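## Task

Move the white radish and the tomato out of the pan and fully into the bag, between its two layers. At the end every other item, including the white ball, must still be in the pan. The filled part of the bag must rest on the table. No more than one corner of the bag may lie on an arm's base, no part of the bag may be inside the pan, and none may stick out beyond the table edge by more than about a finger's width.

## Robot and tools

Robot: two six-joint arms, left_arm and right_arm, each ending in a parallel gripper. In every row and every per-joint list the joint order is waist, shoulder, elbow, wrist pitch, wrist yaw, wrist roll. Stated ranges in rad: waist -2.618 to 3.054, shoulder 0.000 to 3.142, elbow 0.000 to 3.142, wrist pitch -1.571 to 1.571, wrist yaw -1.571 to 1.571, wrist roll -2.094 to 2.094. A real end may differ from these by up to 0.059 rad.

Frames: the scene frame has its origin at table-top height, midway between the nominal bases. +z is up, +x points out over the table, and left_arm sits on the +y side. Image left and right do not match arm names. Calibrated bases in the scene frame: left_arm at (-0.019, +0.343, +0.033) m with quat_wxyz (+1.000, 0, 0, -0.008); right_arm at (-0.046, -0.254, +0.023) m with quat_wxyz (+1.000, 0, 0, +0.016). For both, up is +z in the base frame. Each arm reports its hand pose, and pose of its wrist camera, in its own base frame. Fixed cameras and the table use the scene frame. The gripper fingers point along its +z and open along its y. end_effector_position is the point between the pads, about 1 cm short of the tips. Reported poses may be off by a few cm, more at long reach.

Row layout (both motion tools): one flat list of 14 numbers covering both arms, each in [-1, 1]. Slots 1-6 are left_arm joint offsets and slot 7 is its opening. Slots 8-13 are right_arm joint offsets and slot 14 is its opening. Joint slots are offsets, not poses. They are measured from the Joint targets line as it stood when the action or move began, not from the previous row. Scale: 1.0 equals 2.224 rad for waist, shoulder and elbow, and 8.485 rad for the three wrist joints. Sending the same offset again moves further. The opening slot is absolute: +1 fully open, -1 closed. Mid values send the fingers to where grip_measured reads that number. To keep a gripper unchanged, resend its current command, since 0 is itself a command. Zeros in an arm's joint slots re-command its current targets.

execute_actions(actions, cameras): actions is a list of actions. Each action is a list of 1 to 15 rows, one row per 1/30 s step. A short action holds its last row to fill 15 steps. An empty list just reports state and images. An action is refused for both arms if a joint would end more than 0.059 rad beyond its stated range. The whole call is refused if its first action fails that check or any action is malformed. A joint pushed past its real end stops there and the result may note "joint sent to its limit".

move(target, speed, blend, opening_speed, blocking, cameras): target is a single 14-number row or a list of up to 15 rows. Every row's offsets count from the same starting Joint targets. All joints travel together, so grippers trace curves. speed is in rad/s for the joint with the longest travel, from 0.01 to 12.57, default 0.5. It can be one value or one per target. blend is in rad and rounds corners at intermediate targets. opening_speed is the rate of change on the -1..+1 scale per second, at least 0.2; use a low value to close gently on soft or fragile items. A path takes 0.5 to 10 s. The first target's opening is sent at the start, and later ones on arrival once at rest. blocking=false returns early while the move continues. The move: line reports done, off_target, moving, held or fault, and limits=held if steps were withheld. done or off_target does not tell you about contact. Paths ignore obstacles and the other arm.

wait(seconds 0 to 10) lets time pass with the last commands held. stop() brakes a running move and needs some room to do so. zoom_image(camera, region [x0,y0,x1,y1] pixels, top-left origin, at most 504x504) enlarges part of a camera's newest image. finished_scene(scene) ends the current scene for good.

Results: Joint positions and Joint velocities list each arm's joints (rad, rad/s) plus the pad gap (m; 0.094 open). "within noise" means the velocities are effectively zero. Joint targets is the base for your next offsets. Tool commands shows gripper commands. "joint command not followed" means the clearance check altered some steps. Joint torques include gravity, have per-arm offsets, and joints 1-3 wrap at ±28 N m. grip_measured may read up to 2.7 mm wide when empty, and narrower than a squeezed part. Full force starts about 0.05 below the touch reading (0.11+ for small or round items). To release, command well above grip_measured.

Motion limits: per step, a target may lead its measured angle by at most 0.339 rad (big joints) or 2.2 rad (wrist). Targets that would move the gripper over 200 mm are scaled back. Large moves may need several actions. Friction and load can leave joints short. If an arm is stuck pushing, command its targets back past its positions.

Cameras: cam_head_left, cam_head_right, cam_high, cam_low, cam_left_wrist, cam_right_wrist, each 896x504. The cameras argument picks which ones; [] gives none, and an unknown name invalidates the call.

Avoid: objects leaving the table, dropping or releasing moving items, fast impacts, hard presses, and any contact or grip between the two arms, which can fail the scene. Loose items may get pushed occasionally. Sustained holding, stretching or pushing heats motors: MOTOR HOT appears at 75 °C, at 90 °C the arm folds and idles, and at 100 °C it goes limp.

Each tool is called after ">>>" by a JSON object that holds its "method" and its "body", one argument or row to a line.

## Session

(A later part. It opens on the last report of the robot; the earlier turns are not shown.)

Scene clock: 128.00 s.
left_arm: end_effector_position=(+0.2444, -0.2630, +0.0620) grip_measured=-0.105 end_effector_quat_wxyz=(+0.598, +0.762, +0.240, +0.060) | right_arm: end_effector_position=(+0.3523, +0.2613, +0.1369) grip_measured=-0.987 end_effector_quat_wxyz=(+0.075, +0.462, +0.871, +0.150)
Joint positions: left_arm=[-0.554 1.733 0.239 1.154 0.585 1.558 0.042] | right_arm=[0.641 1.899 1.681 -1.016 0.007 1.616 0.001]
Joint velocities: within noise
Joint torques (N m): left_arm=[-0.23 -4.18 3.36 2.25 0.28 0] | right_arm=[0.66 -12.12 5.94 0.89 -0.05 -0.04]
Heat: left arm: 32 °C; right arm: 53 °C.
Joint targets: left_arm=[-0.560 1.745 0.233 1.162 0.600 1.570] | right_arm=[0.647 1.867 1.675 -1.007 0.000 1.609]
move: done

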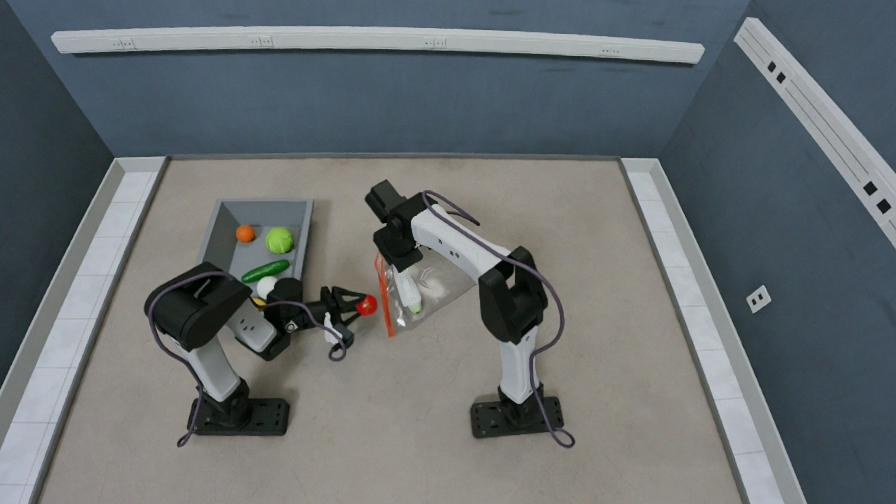

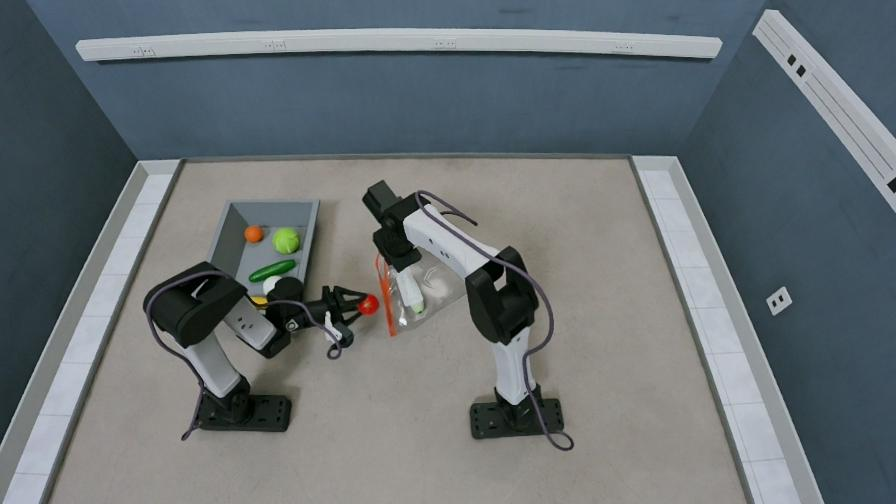

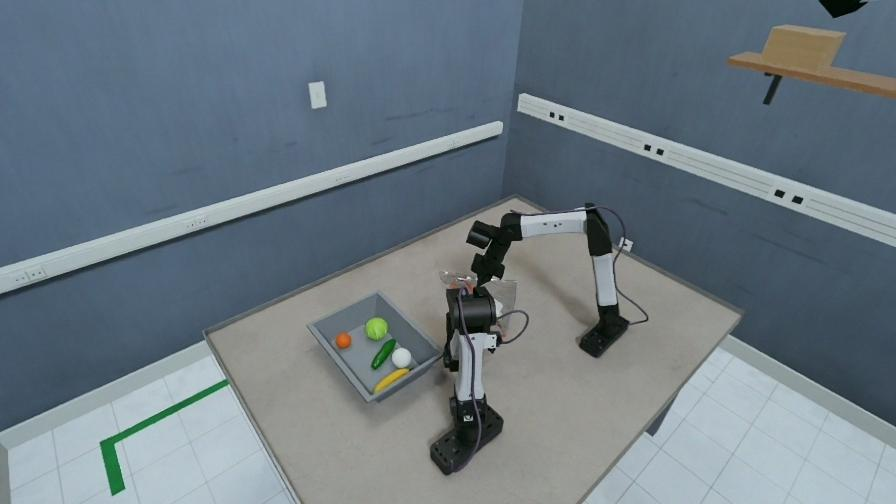

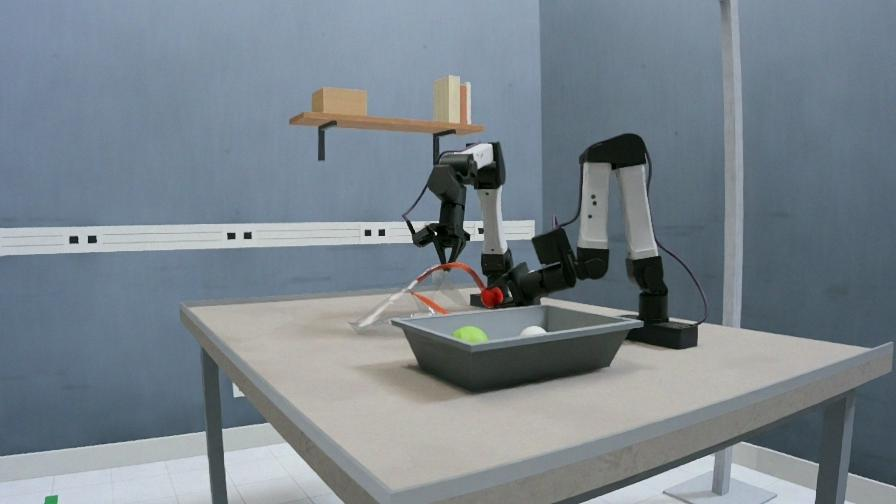

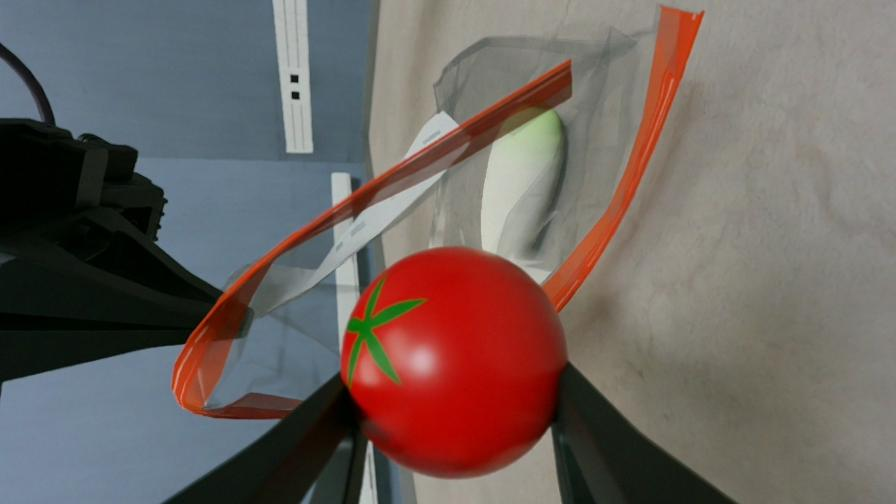

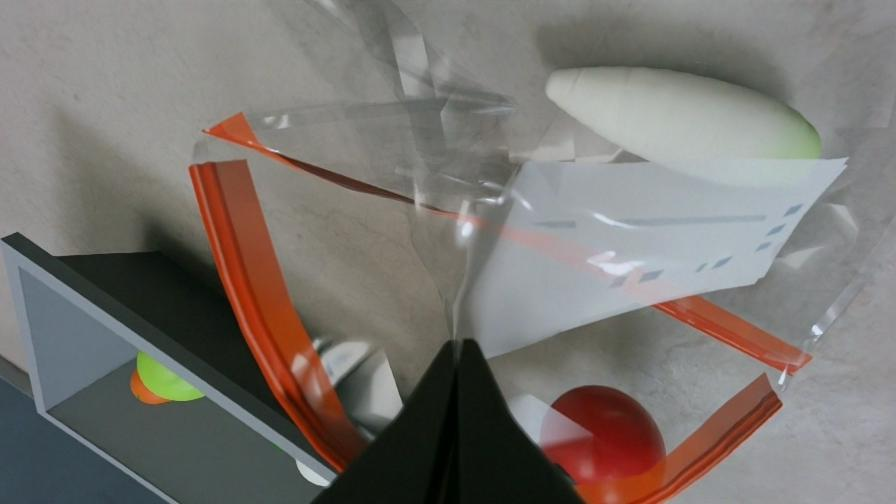

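>>> {"method": "move", "body": {
  "target": [
    [-0.045,0.1443,0.1322,0.0032,0,0,-0.4,0,0,0,0,0,0,-1],
    [-0.0585,0.1947,0.1902,0.0013,0,0,-0.4,0,0,0,0,0,0,-1]
  ],
  "speed": 0.2,
  "blend": 0.03,
  "cameras": ["cam_head_left","cam_low","cam_left_wrist","cam_right_wrist"]
}}

>>> {"method": "zoom_image", "body": {
  "camera": "cam_head_left",
  "region": [290, 180, 490, 360]
}}

>>> {"method": "zoom_image", "body": {
  "camera": "cam_low",
  "region": [330, 180, 580, 360]
}}

Scene clock: 131.10 s.
left_arm: end_effector_position=(+0.2844, -0.3544, +0.0195) grip_measured=-0.105 end_effector_quat_wxyz=(+0.601, +0.776, +0.189, +0.021) | right_arm: end_effector_position=(+0.3523, +0.2613, +0.1369) grip_measured=-0.987 end_effector_quat_wxyz=(+0.075, +0.462, +0.871, +0.150)
Joint positions: left_arm=[-0.684 2.16 0.642 1.18 0.586 1.558 0.042] | right_arm=[0.641 1.899 1.681 -1.016 0.007 1.616 0.001]
Joint velocities: within noise
Joint torques (N m): left_arm=[-0.27 -7.09 5.22 2.13 0.28 0.01] | right_arm=[0.65 -12.12 5.96 0.89 -0.05 -0.04]
Heat: left arm: 32 °C; right arm: 53 °C.
Joint targets: left_arm=[-0.690 2.178 0.656 1.173 0.600 1.570] | right_arm=[0.647 1.867 1.675 -1.007 0.000 1.609]
move: done
Images, in order (width x height): cam_head_left 896x504, cam_low 896x504, cam_left_wrist 896x504, cam_right_wrist 896x504.

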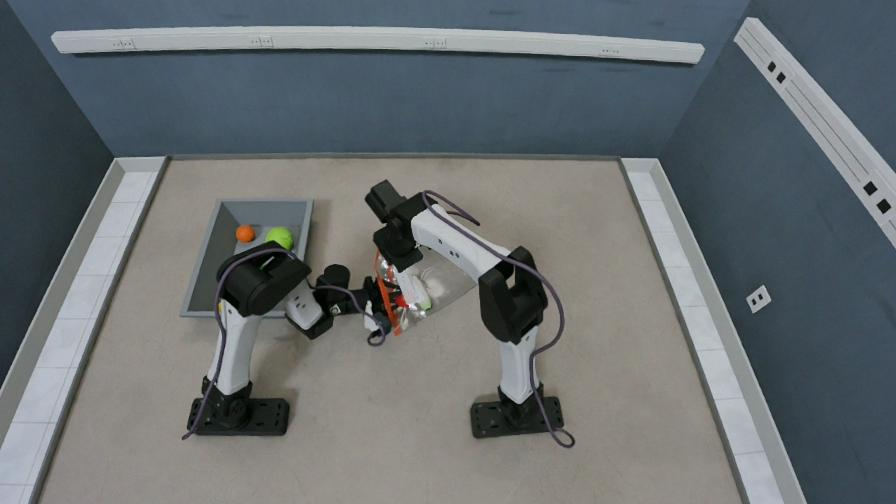

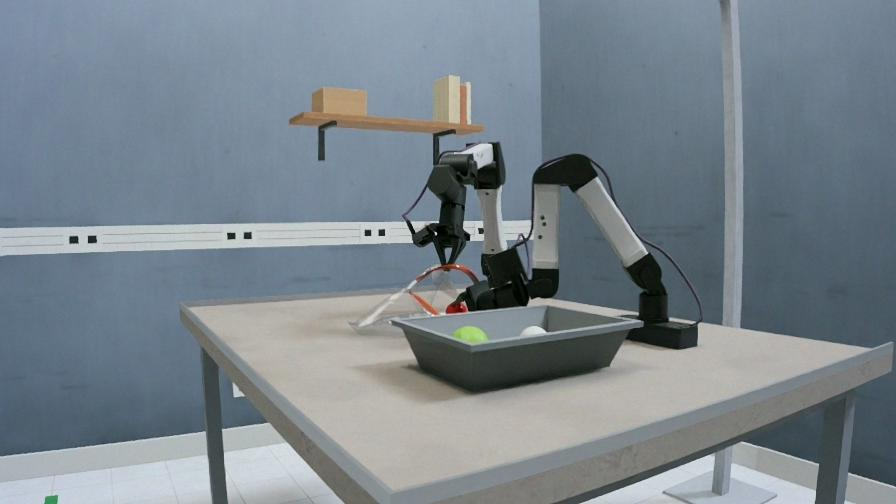

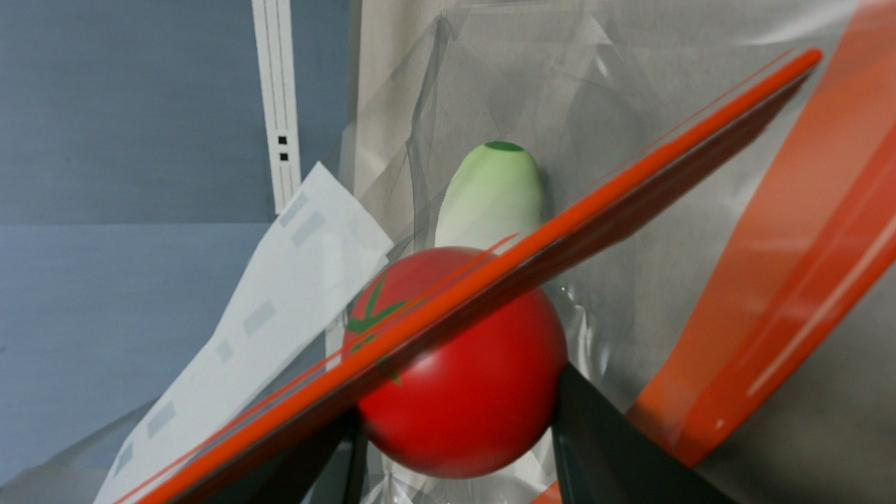

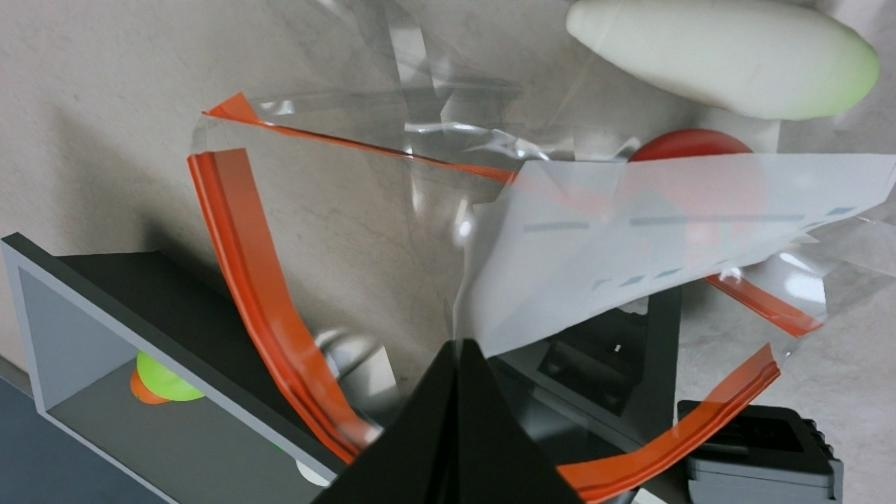

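Scaled by 2.520 from the camera's 896x504 image, which has a finer 1280x720 frame.

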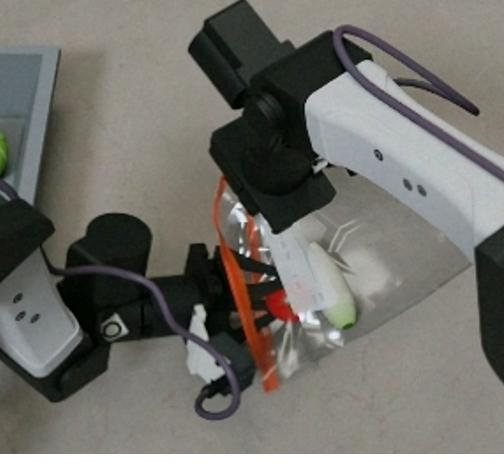

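Scaled by 2.016 from the camera's 896x504 image, which has a finer 1280x720 frame.

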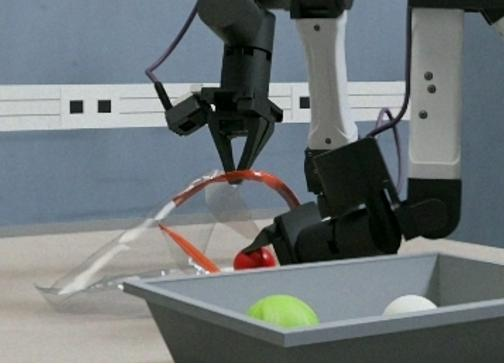

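>>> {"method": "move", "body": {
  "target": [0,0.025,0,0.0065,0,0,-0.4,0,0,0,0,0,0,-1],
  "speed": 0.15,
  "cameras": []
}}

>>> {"method": "move", "body": {
  "target": [0,0,0,0,0,0,0.2,0,0,0,0,0,0,-1],
  "opening_speed": 0.3,
  "cameras": ["cam_left_wrist","cam_head_left"]
}}

Scene clock: 132.27 s.
left_arm: end_effector_position=(+0.2825, -0.3529, +0.0049) grip_measured=-0.105 end_effector_quat_wxyz=(+0.597, +0.779, +0.192, +0.018) | right_arm: end_effector_position=(+0.3523, +0.2613, +0.1369) grip_measured=-0.987 end_effector_quat_wxyz=(+0.075, +0.462, +0.871, +0.150)
Joint positions: left_arm=[-0.684 2.214 0.642 1.221 0.586 1.559 0.042] | right_arm=[0.641 1.899 1.681 -1.016 0.007 1.616 0.001]
Joint velocities: within noise
Joint torques (N m): left_arm=[-0.27 -7.15 4.83 2.24 0.29 0.01] | right_arm=[0.65 -12.11 5.96 0.89 -0.04 -0.04]
Heat: left arm: 32 °C; right arm: 53 °C.
Joint targets: left_arm=[-0.690 2.233 0.656 1.229 0.600 1.570] | right_arm=[0.647 1.867 1.675 -1.007 0.000 1.609]
move: done
No camera images: "cameras" was empty.

Scene clock: 134.47 s.
left_arm: end_effector_position=(+0.2844, -0.3548, +0.0109) grip_measured=+0.198 end_effector_quat_wxyz=(+0.606, +0.773, +0.184, +0.024) | right_arm: end_effector_position=(+0.3523, +0.2613, +0.1369) grip_measured=-0.987 end_effector_quat_wxyz=(+0.075, +0.462, +0.871, +0.150)
Joint positions: left_arm=[-0.684 2.215 0.645 1.247 0.588 1.56 0.056] | right_arm=[0.641 1.899 1.681 -1.016 0.007 1.616 0.001]
Joint velocities: within noise
Joint torques (N m): left_arm=[-0.27 -7.19 4.56 1.99 0.26 -0.01] | right_arm=[0.65 -12.11 5.94 0.89 -0.05 -0.04]
Heat: left arm: 33 °C; right arm: 53 °C.
Joint targets: left_arm=[-0.690 2.234 0.656 1.228 0.600 1.570] | right_arm=[0.647 1.867 1.675 -1.007 0.000 1.609]
move: done
Images, in order (width x height): cam_head_left 896x504, cam_left_wrist 896x504.

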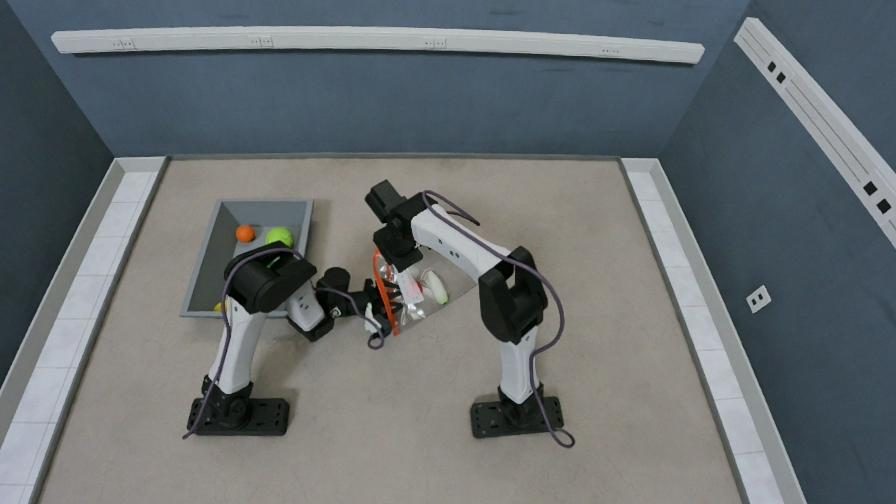

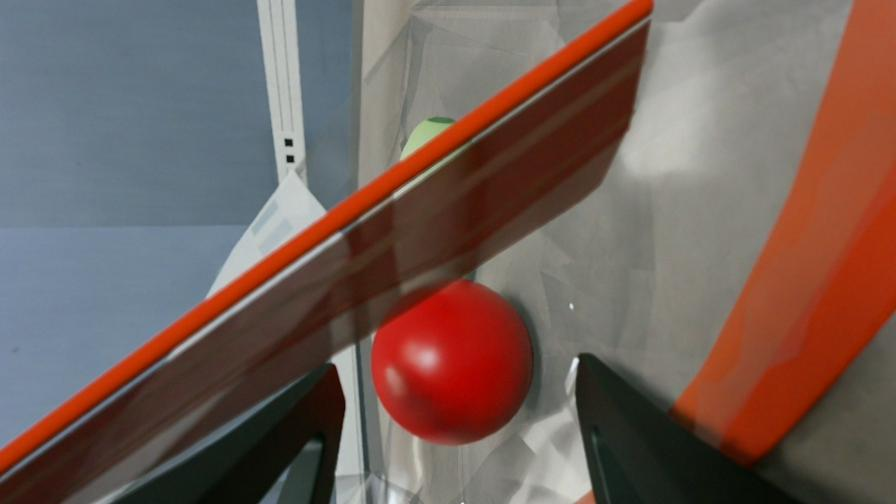

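>>> {"method": "move", "body": {
  "target": [
    [0,0,0,0,0,0,-0.5,0,0,0,0,0,0,-1],
    [0.0135,-0.0755,-0.058,-0.0046,0,0,-0.5,0,0,0,0,0,0,-1],
    [0.0585,-0.2199,-0.19,-0.0078,0,0,-0.5,0,0,0,0,0,0,-1]
  ],
  "speed": 0.3,
  "opening_speed": 1
}}

>>> {"method": "zoom_image", "body": {
  "camera": "cam_head_left",
  "region": [290, 180, 490, 360]
}}

Scene clock: 137.67 s.
left_arm: end_effector_position=(+0.2415, -0.2667, +0.0583) grip_measured=-0.498 end_effector_quat_wxyz=(+0.598, +0.765, +0.234, +0.055) | right_arm: end_effector_position=(+0.3523, +0.2613, +0.1369) grip_measured=-0.987 end_effector_quat_wxyz=(+0.075, +0.462, +0.871, +0.150)
Joint positions: left_arm=[-0.567 1.763 0.241 1.18 0.588 1.56 0.024] | right_arm=[0.641 1.899 1.681 -1.016 0.007 1.616 0.001]
Joint velocities: within noise
Joint torques (N m): left_arm=[0.73 -6.63 3 1.99 0.26 -0.01] | right_arm=[0.66 -12.11 5.96 0.89 -0.05 -0.04]
Heat: left arm: 33 °C; right arm: 53 °C.
Joint targets: left_arm=[-0.560 1.744 0.233 1.162 0.600 1.570] | right_arm=[0.647 1.867 1.675 -1.007 0.000 1.609]
move: done

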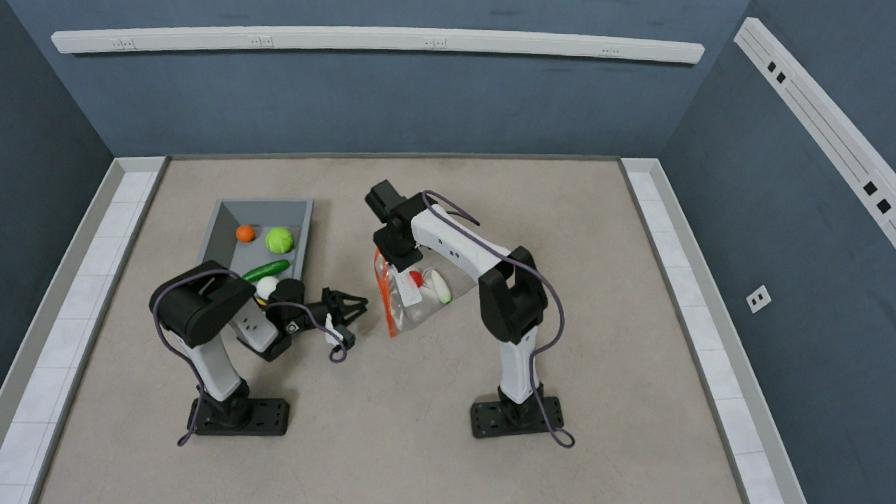

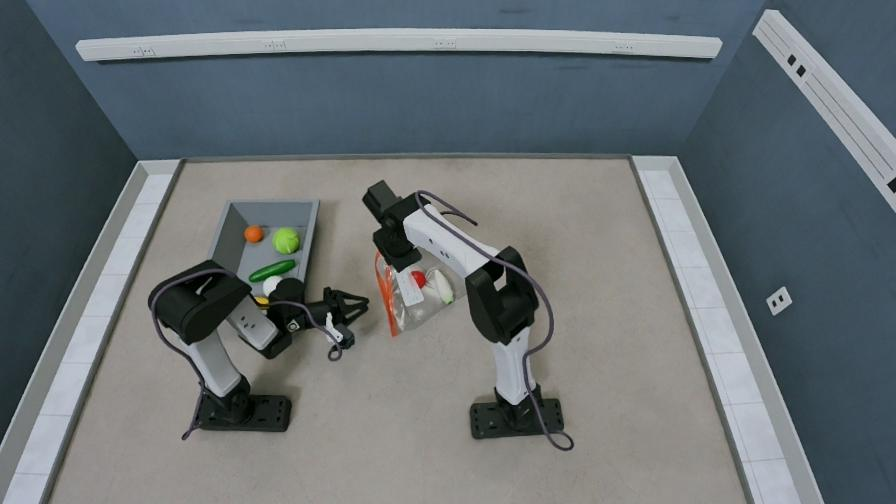

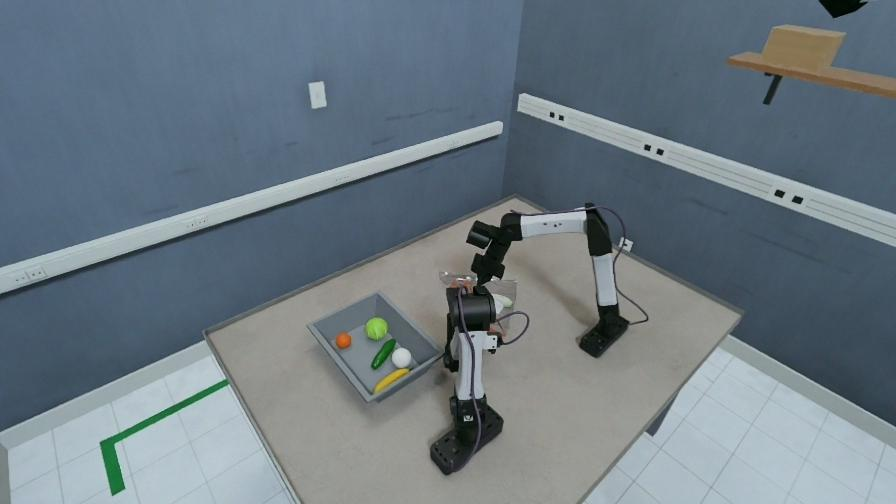

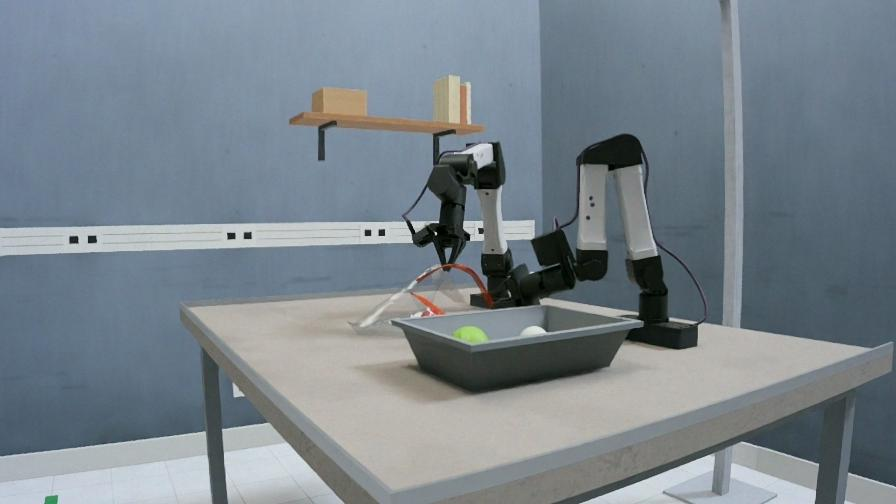

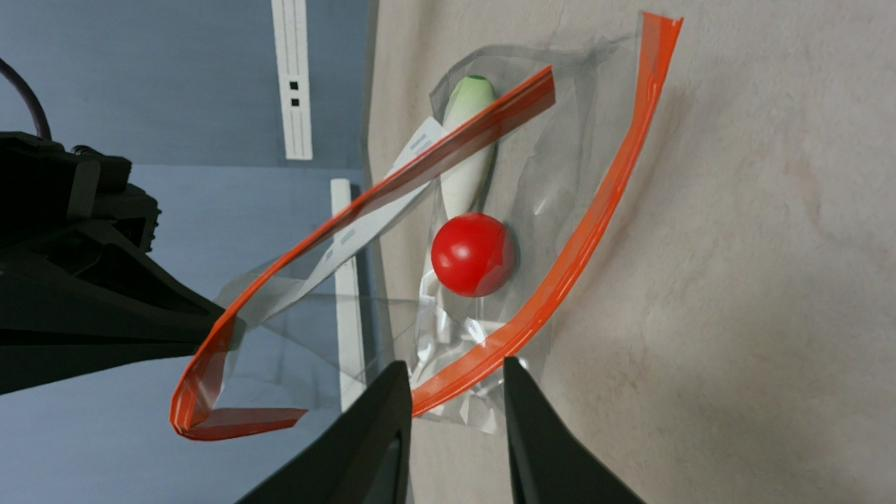

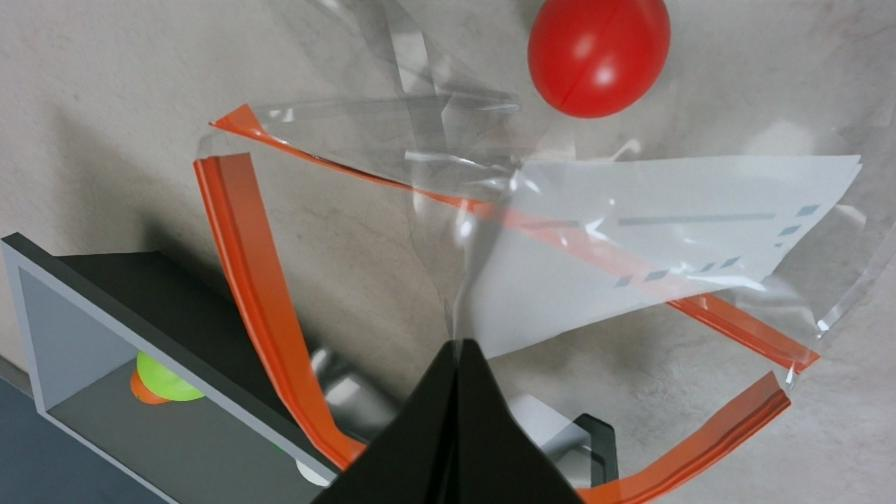

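Scaled by 2.520 from the camera's 896x504 image, which has a finer 1280x720 frame.

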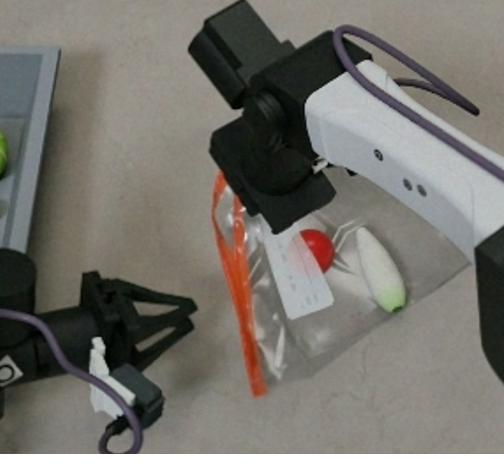

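>>> {"method": "move", "body": {
  "target": [0,0,0,0,0,0,-0.5,0,0.273,0.236,-0.032,0,0,-1],
  "speed": 0.3,
  "cameras": ["cam_head_left","cam_left_wrist","cam_right_wrist"]
}}

>>> {"method": "move", "body": {
  "target": [0,0,0,0,0,0,-0.5,0,0,0,0,0,0,0.2],
  "opening_speed": 0.6,
  "cameras": ["cam_head_left","cam_left_wrist","cam_right_wrist"]
}}

Scene clock: 140.70 s.
left_arm: end_effector_position=(+0.2414, -0.2667, +0.0580) grip_measured=-0.498 end_effector_quat_wxyz=(+0.598, +0.765, +0.234, +0.055) | right_arm: end_effector_position=(+0.3857, +0.2863, +0.0221) grip_measured=-0.987 end_effector_quat_wxyz=(+0.006, +0.468, +0.884, +0.005)
Joint positions: left_arm=[-0.567 1.763 0.241 1.179 0.588 1.56 0.024] | right_arm=[0.641 2.46 2.173 -1.27 0.007 1.616 0.001]
Joint velocities: within noise
Joint torques (N m): left_arm=[0.7 -6.61 3.02 2 0.25 -0.01] | right_arm=[0.68 -11.48 8.51 0.1 -0.04 -0.02]
Heat: left arm: 33 °C; right arm: 53 °C.
Joint targets: left_arm=[-0.560 1.744 0.233 1.162 0.600 1.570] | right_arm=[0.647 2.474 2.200 -1.279 0.000 1.609]
move: done
Images, in order (width x height): cam_head_left 896x504, cam_left_wrist 896x504, cam_right_wrist 896x504.

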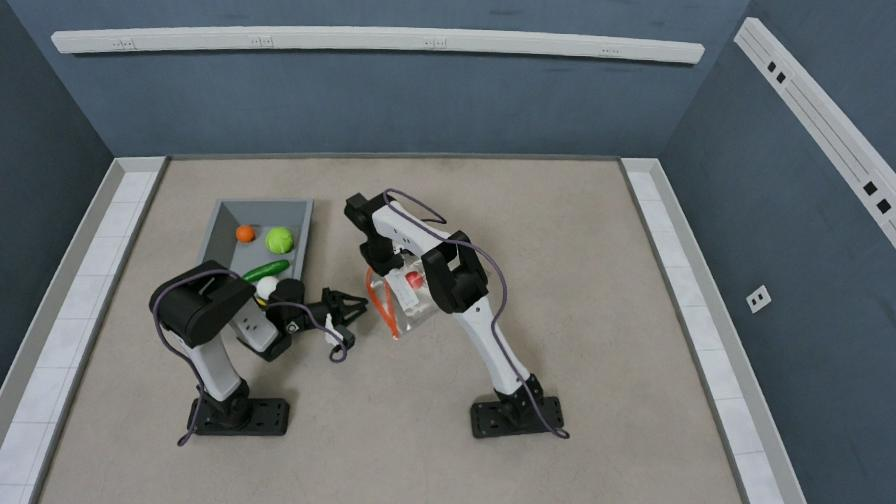

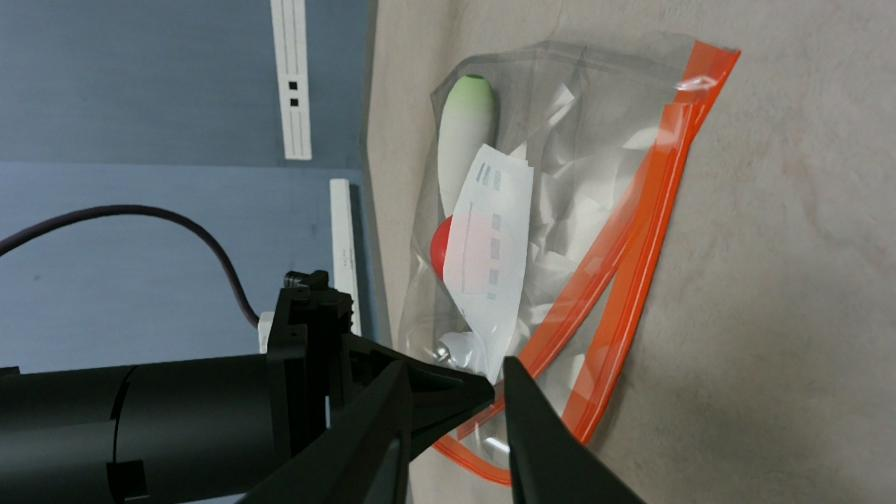

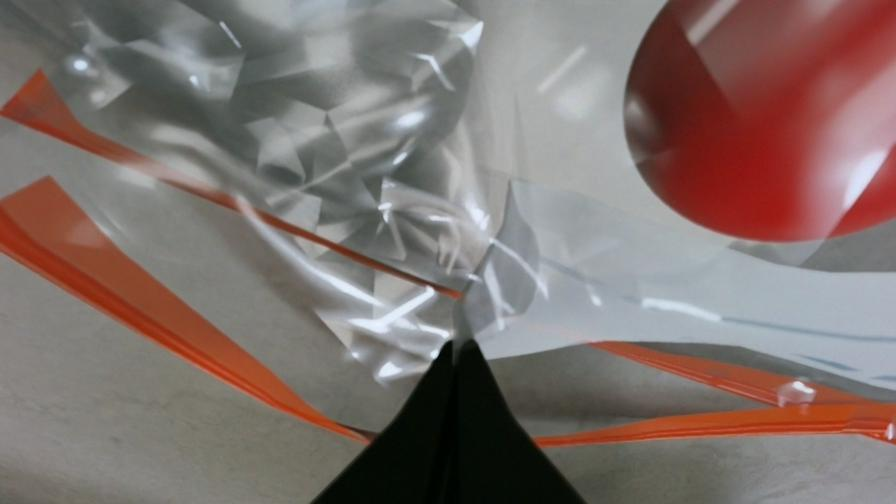

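Scene clock: 142.90 s.
left_arm: end_effector_position=(+0.2414, -0.2667, +0.0580) grip_measured=-0.498 end_effector_quat_wxyz=(+0.598, +0.765, +0.234, +0.055) | right_arm: end_effector_position=(+0.3854, +0.2861, +0.0221) grip_measured=+0.199 end_effector_quat_wxyz=(+0.006, +0.468, +0.884, +0.004)
Joint positions: left_arm=[-0.567 1.763 0.241 1.179 0.588 1.56 0.024] | right_arm=[0.641 2.46 2.173 -1.272 0.007 1.616 0.056]
Joint velocities: within noise
Joint torques (N m): left_arm=[0.69 -6.58 3.04 2.01 0.26 -0.01] | right_arm=[0.66 -11.48 8.53 0.15 -0.04 -0.02]
Heat: left arm: 33 °C; right arm: 53 °C.
Joint targets: left_arm=[-0.560 1.744 0.233 1.162 0.600 1.570] | right_arm=[0.647 2.474 2.200 -1.279 0.000 1.609]
move: done
Images, in order (width x height): cam_head_left 896x504, cam_left_wrist 896x504, cam_right_wrist 896x504.

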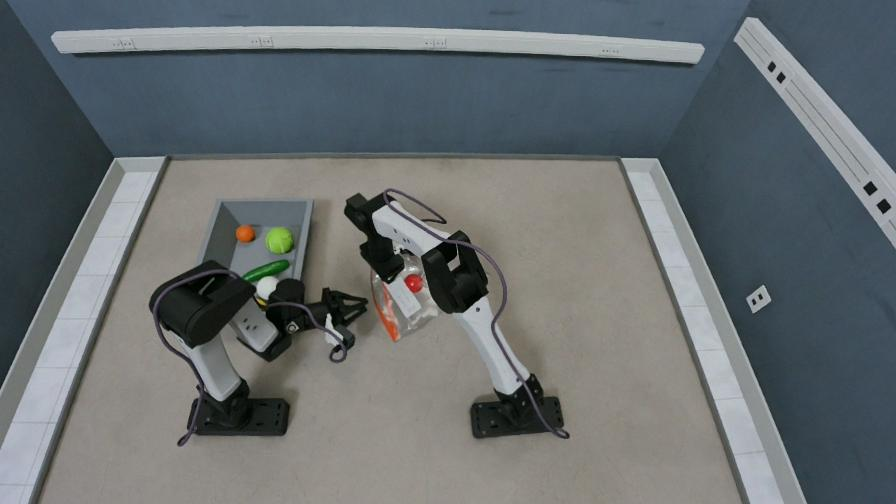

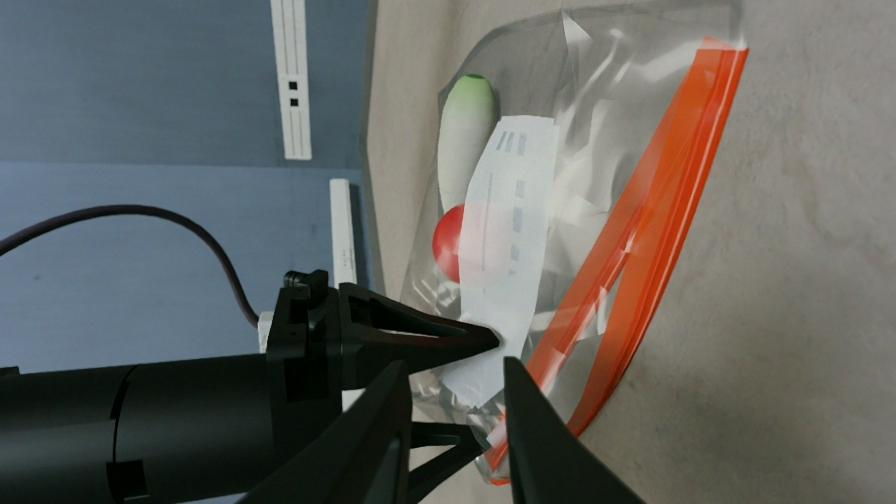

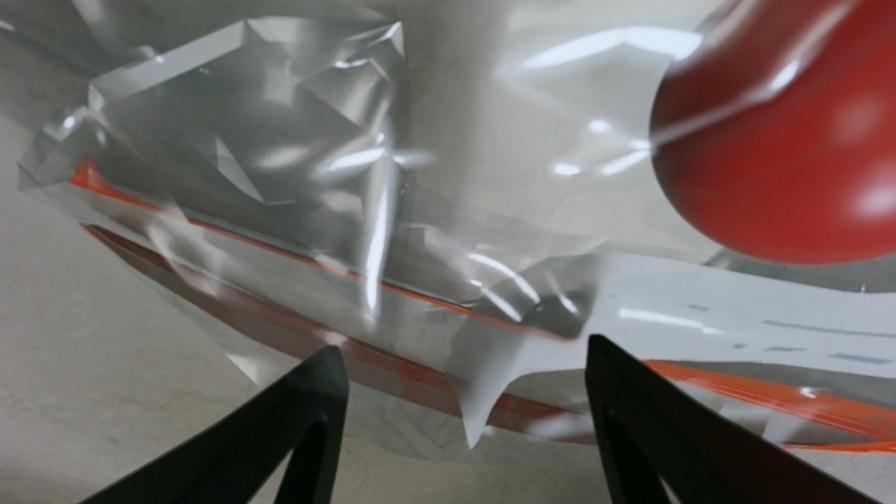

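>>> {"method": "move", "body": {
  "target": [
    [0,0,0,0,0,0,-0.5,0,0.0051,0.036,-0.0081,0,0,0.2],
    [0,-0.2,0.25,-0.1,0,0,-0.5,0,-0.273,-0.236,0.032,0,0,0.2],
    [0.25,-0.2,0.25,-0.1,0,0,-0.5,-0.45,-0.273,-0.236,0.032,0,0,0.2]
  ],
  "speed": 0.5,
  "blend": 0.03
}}

>>> {"method": "zoom_image", "body": {
  "camera": "cam_head_left",
  "region": [290, 180, 490, 360]
}}

>>> {"method": "zoom_image", "body": {
  "camera": "cam_high",
  "region": [380, 220, 580, 400]
}}

Scene clock: 147.43 s.
left_arm: end_effector_position=(+0.4044, -0.0989, +0.2496) grip_measured=-0.498 end_effector_quat_wxyz=(+0.588, +0.654, +0.397, +0.261) | right_arm: end_effector_position=(+0.4106, -0.1536, +0.1323) grip_measured=+0.199 end_effector_quat_wxyz=(+0.131, +0.823, +0.544, +0.094)
Joint positions: left_arm=[-0.008 1.31 0.771 0.331 0.59 1.56 0.024] | right_arm=[-0.357 1.91 1.682 -1.018 0.001 1.616 0.056]
Joint velocities: within noise
Joint torques (N m): left_arm=[0.5 -5.76 10.07 2.05 0.2 -0.01] | right_arm=[0.59 -13.16 5.83 0.89 0 -0.04]
Heat: left arm: 33 °C; right arm: 53 °C.
Joint targets: left_arm=[-0.004 1.299 0.789 0.314 0.600 1.570] | right_arm=[-0.354 1.867 1.675 -1.007 0.000 1.609]
move: off_target (right_arm); right_arm: the shoulder is farthest, 0.043 rad from its target

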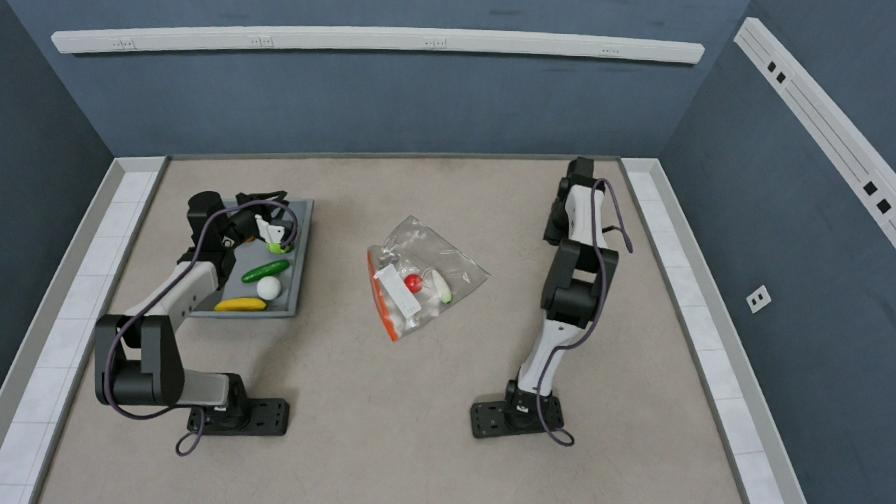

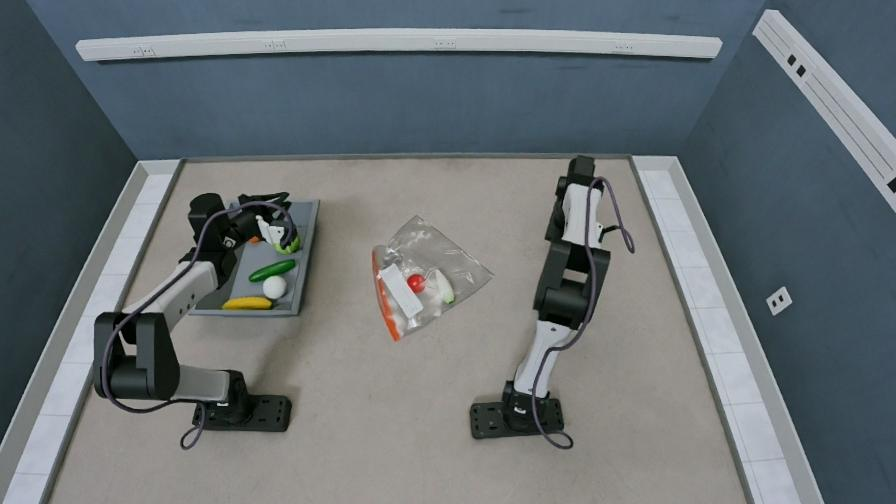

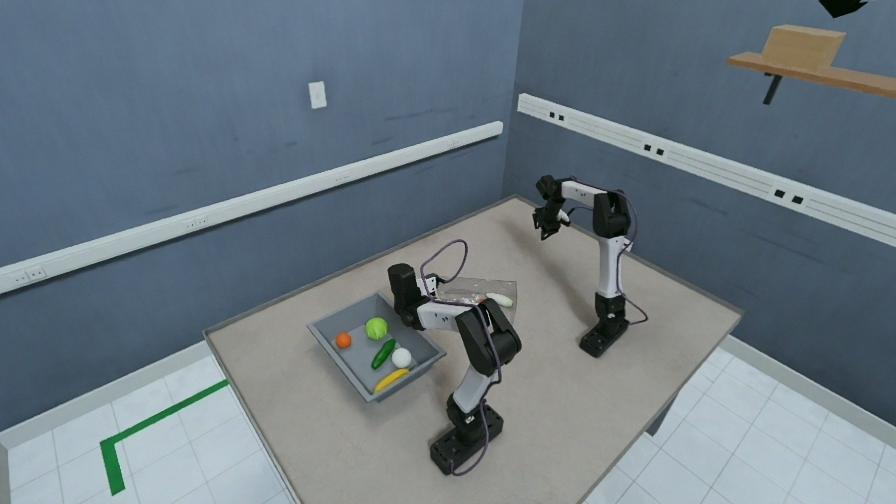

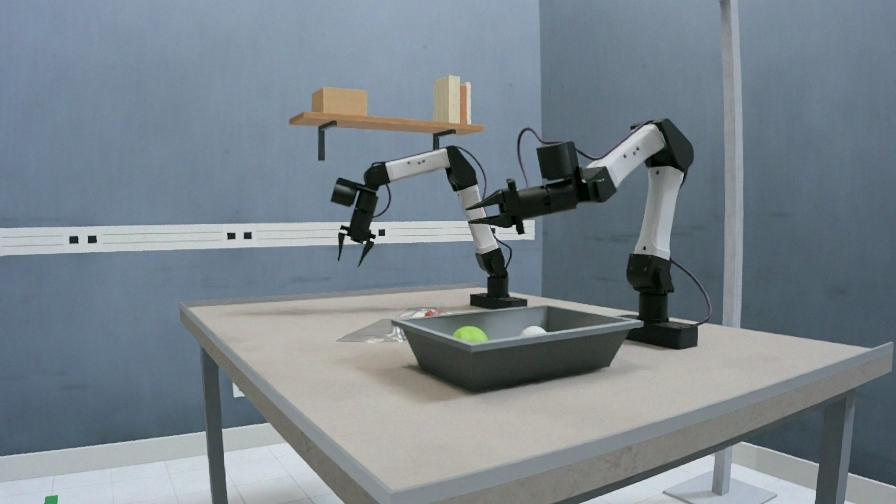

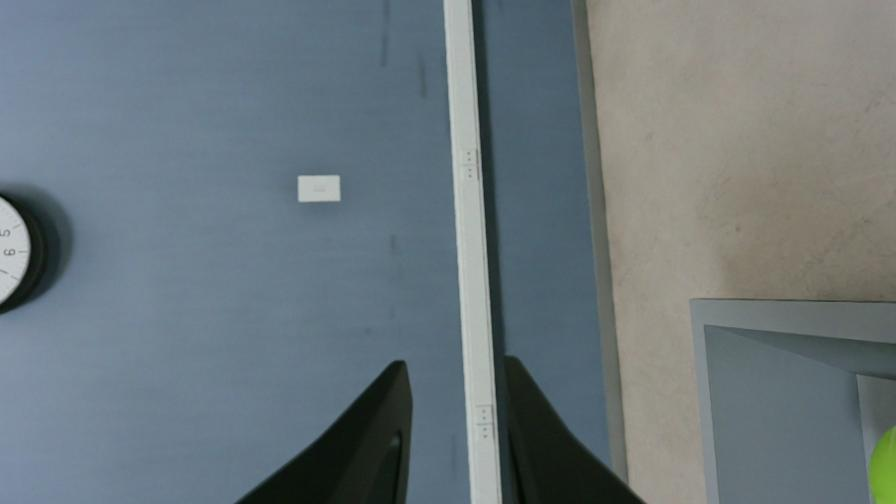

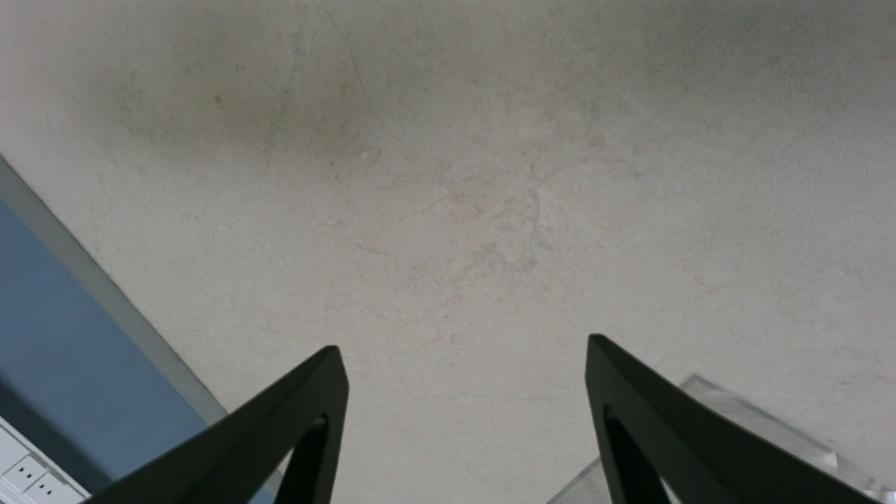

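Scaled by 2.520 from the camera's 896x504 image, which has a finer 1280x720 frame.

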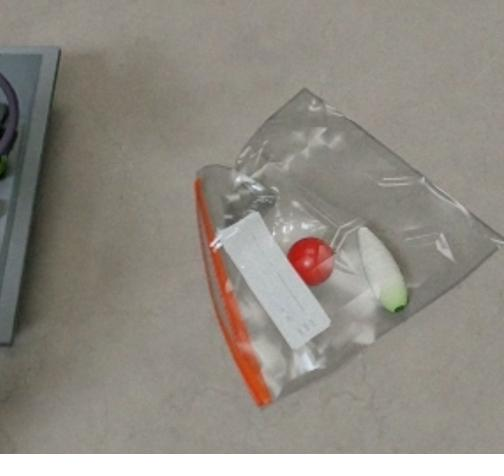

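Scaled by 2.520 from the camera's 896x504 image, which has a finer 1280x720 frame.

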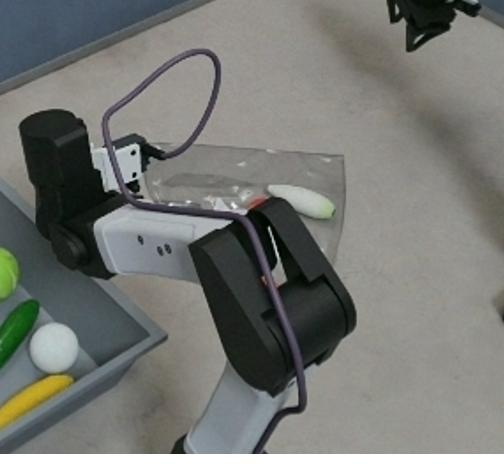

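Done.

>>> {"method": "finished_scene", "body": {
  "scene": 1
}}

The scene is finished: the task was done.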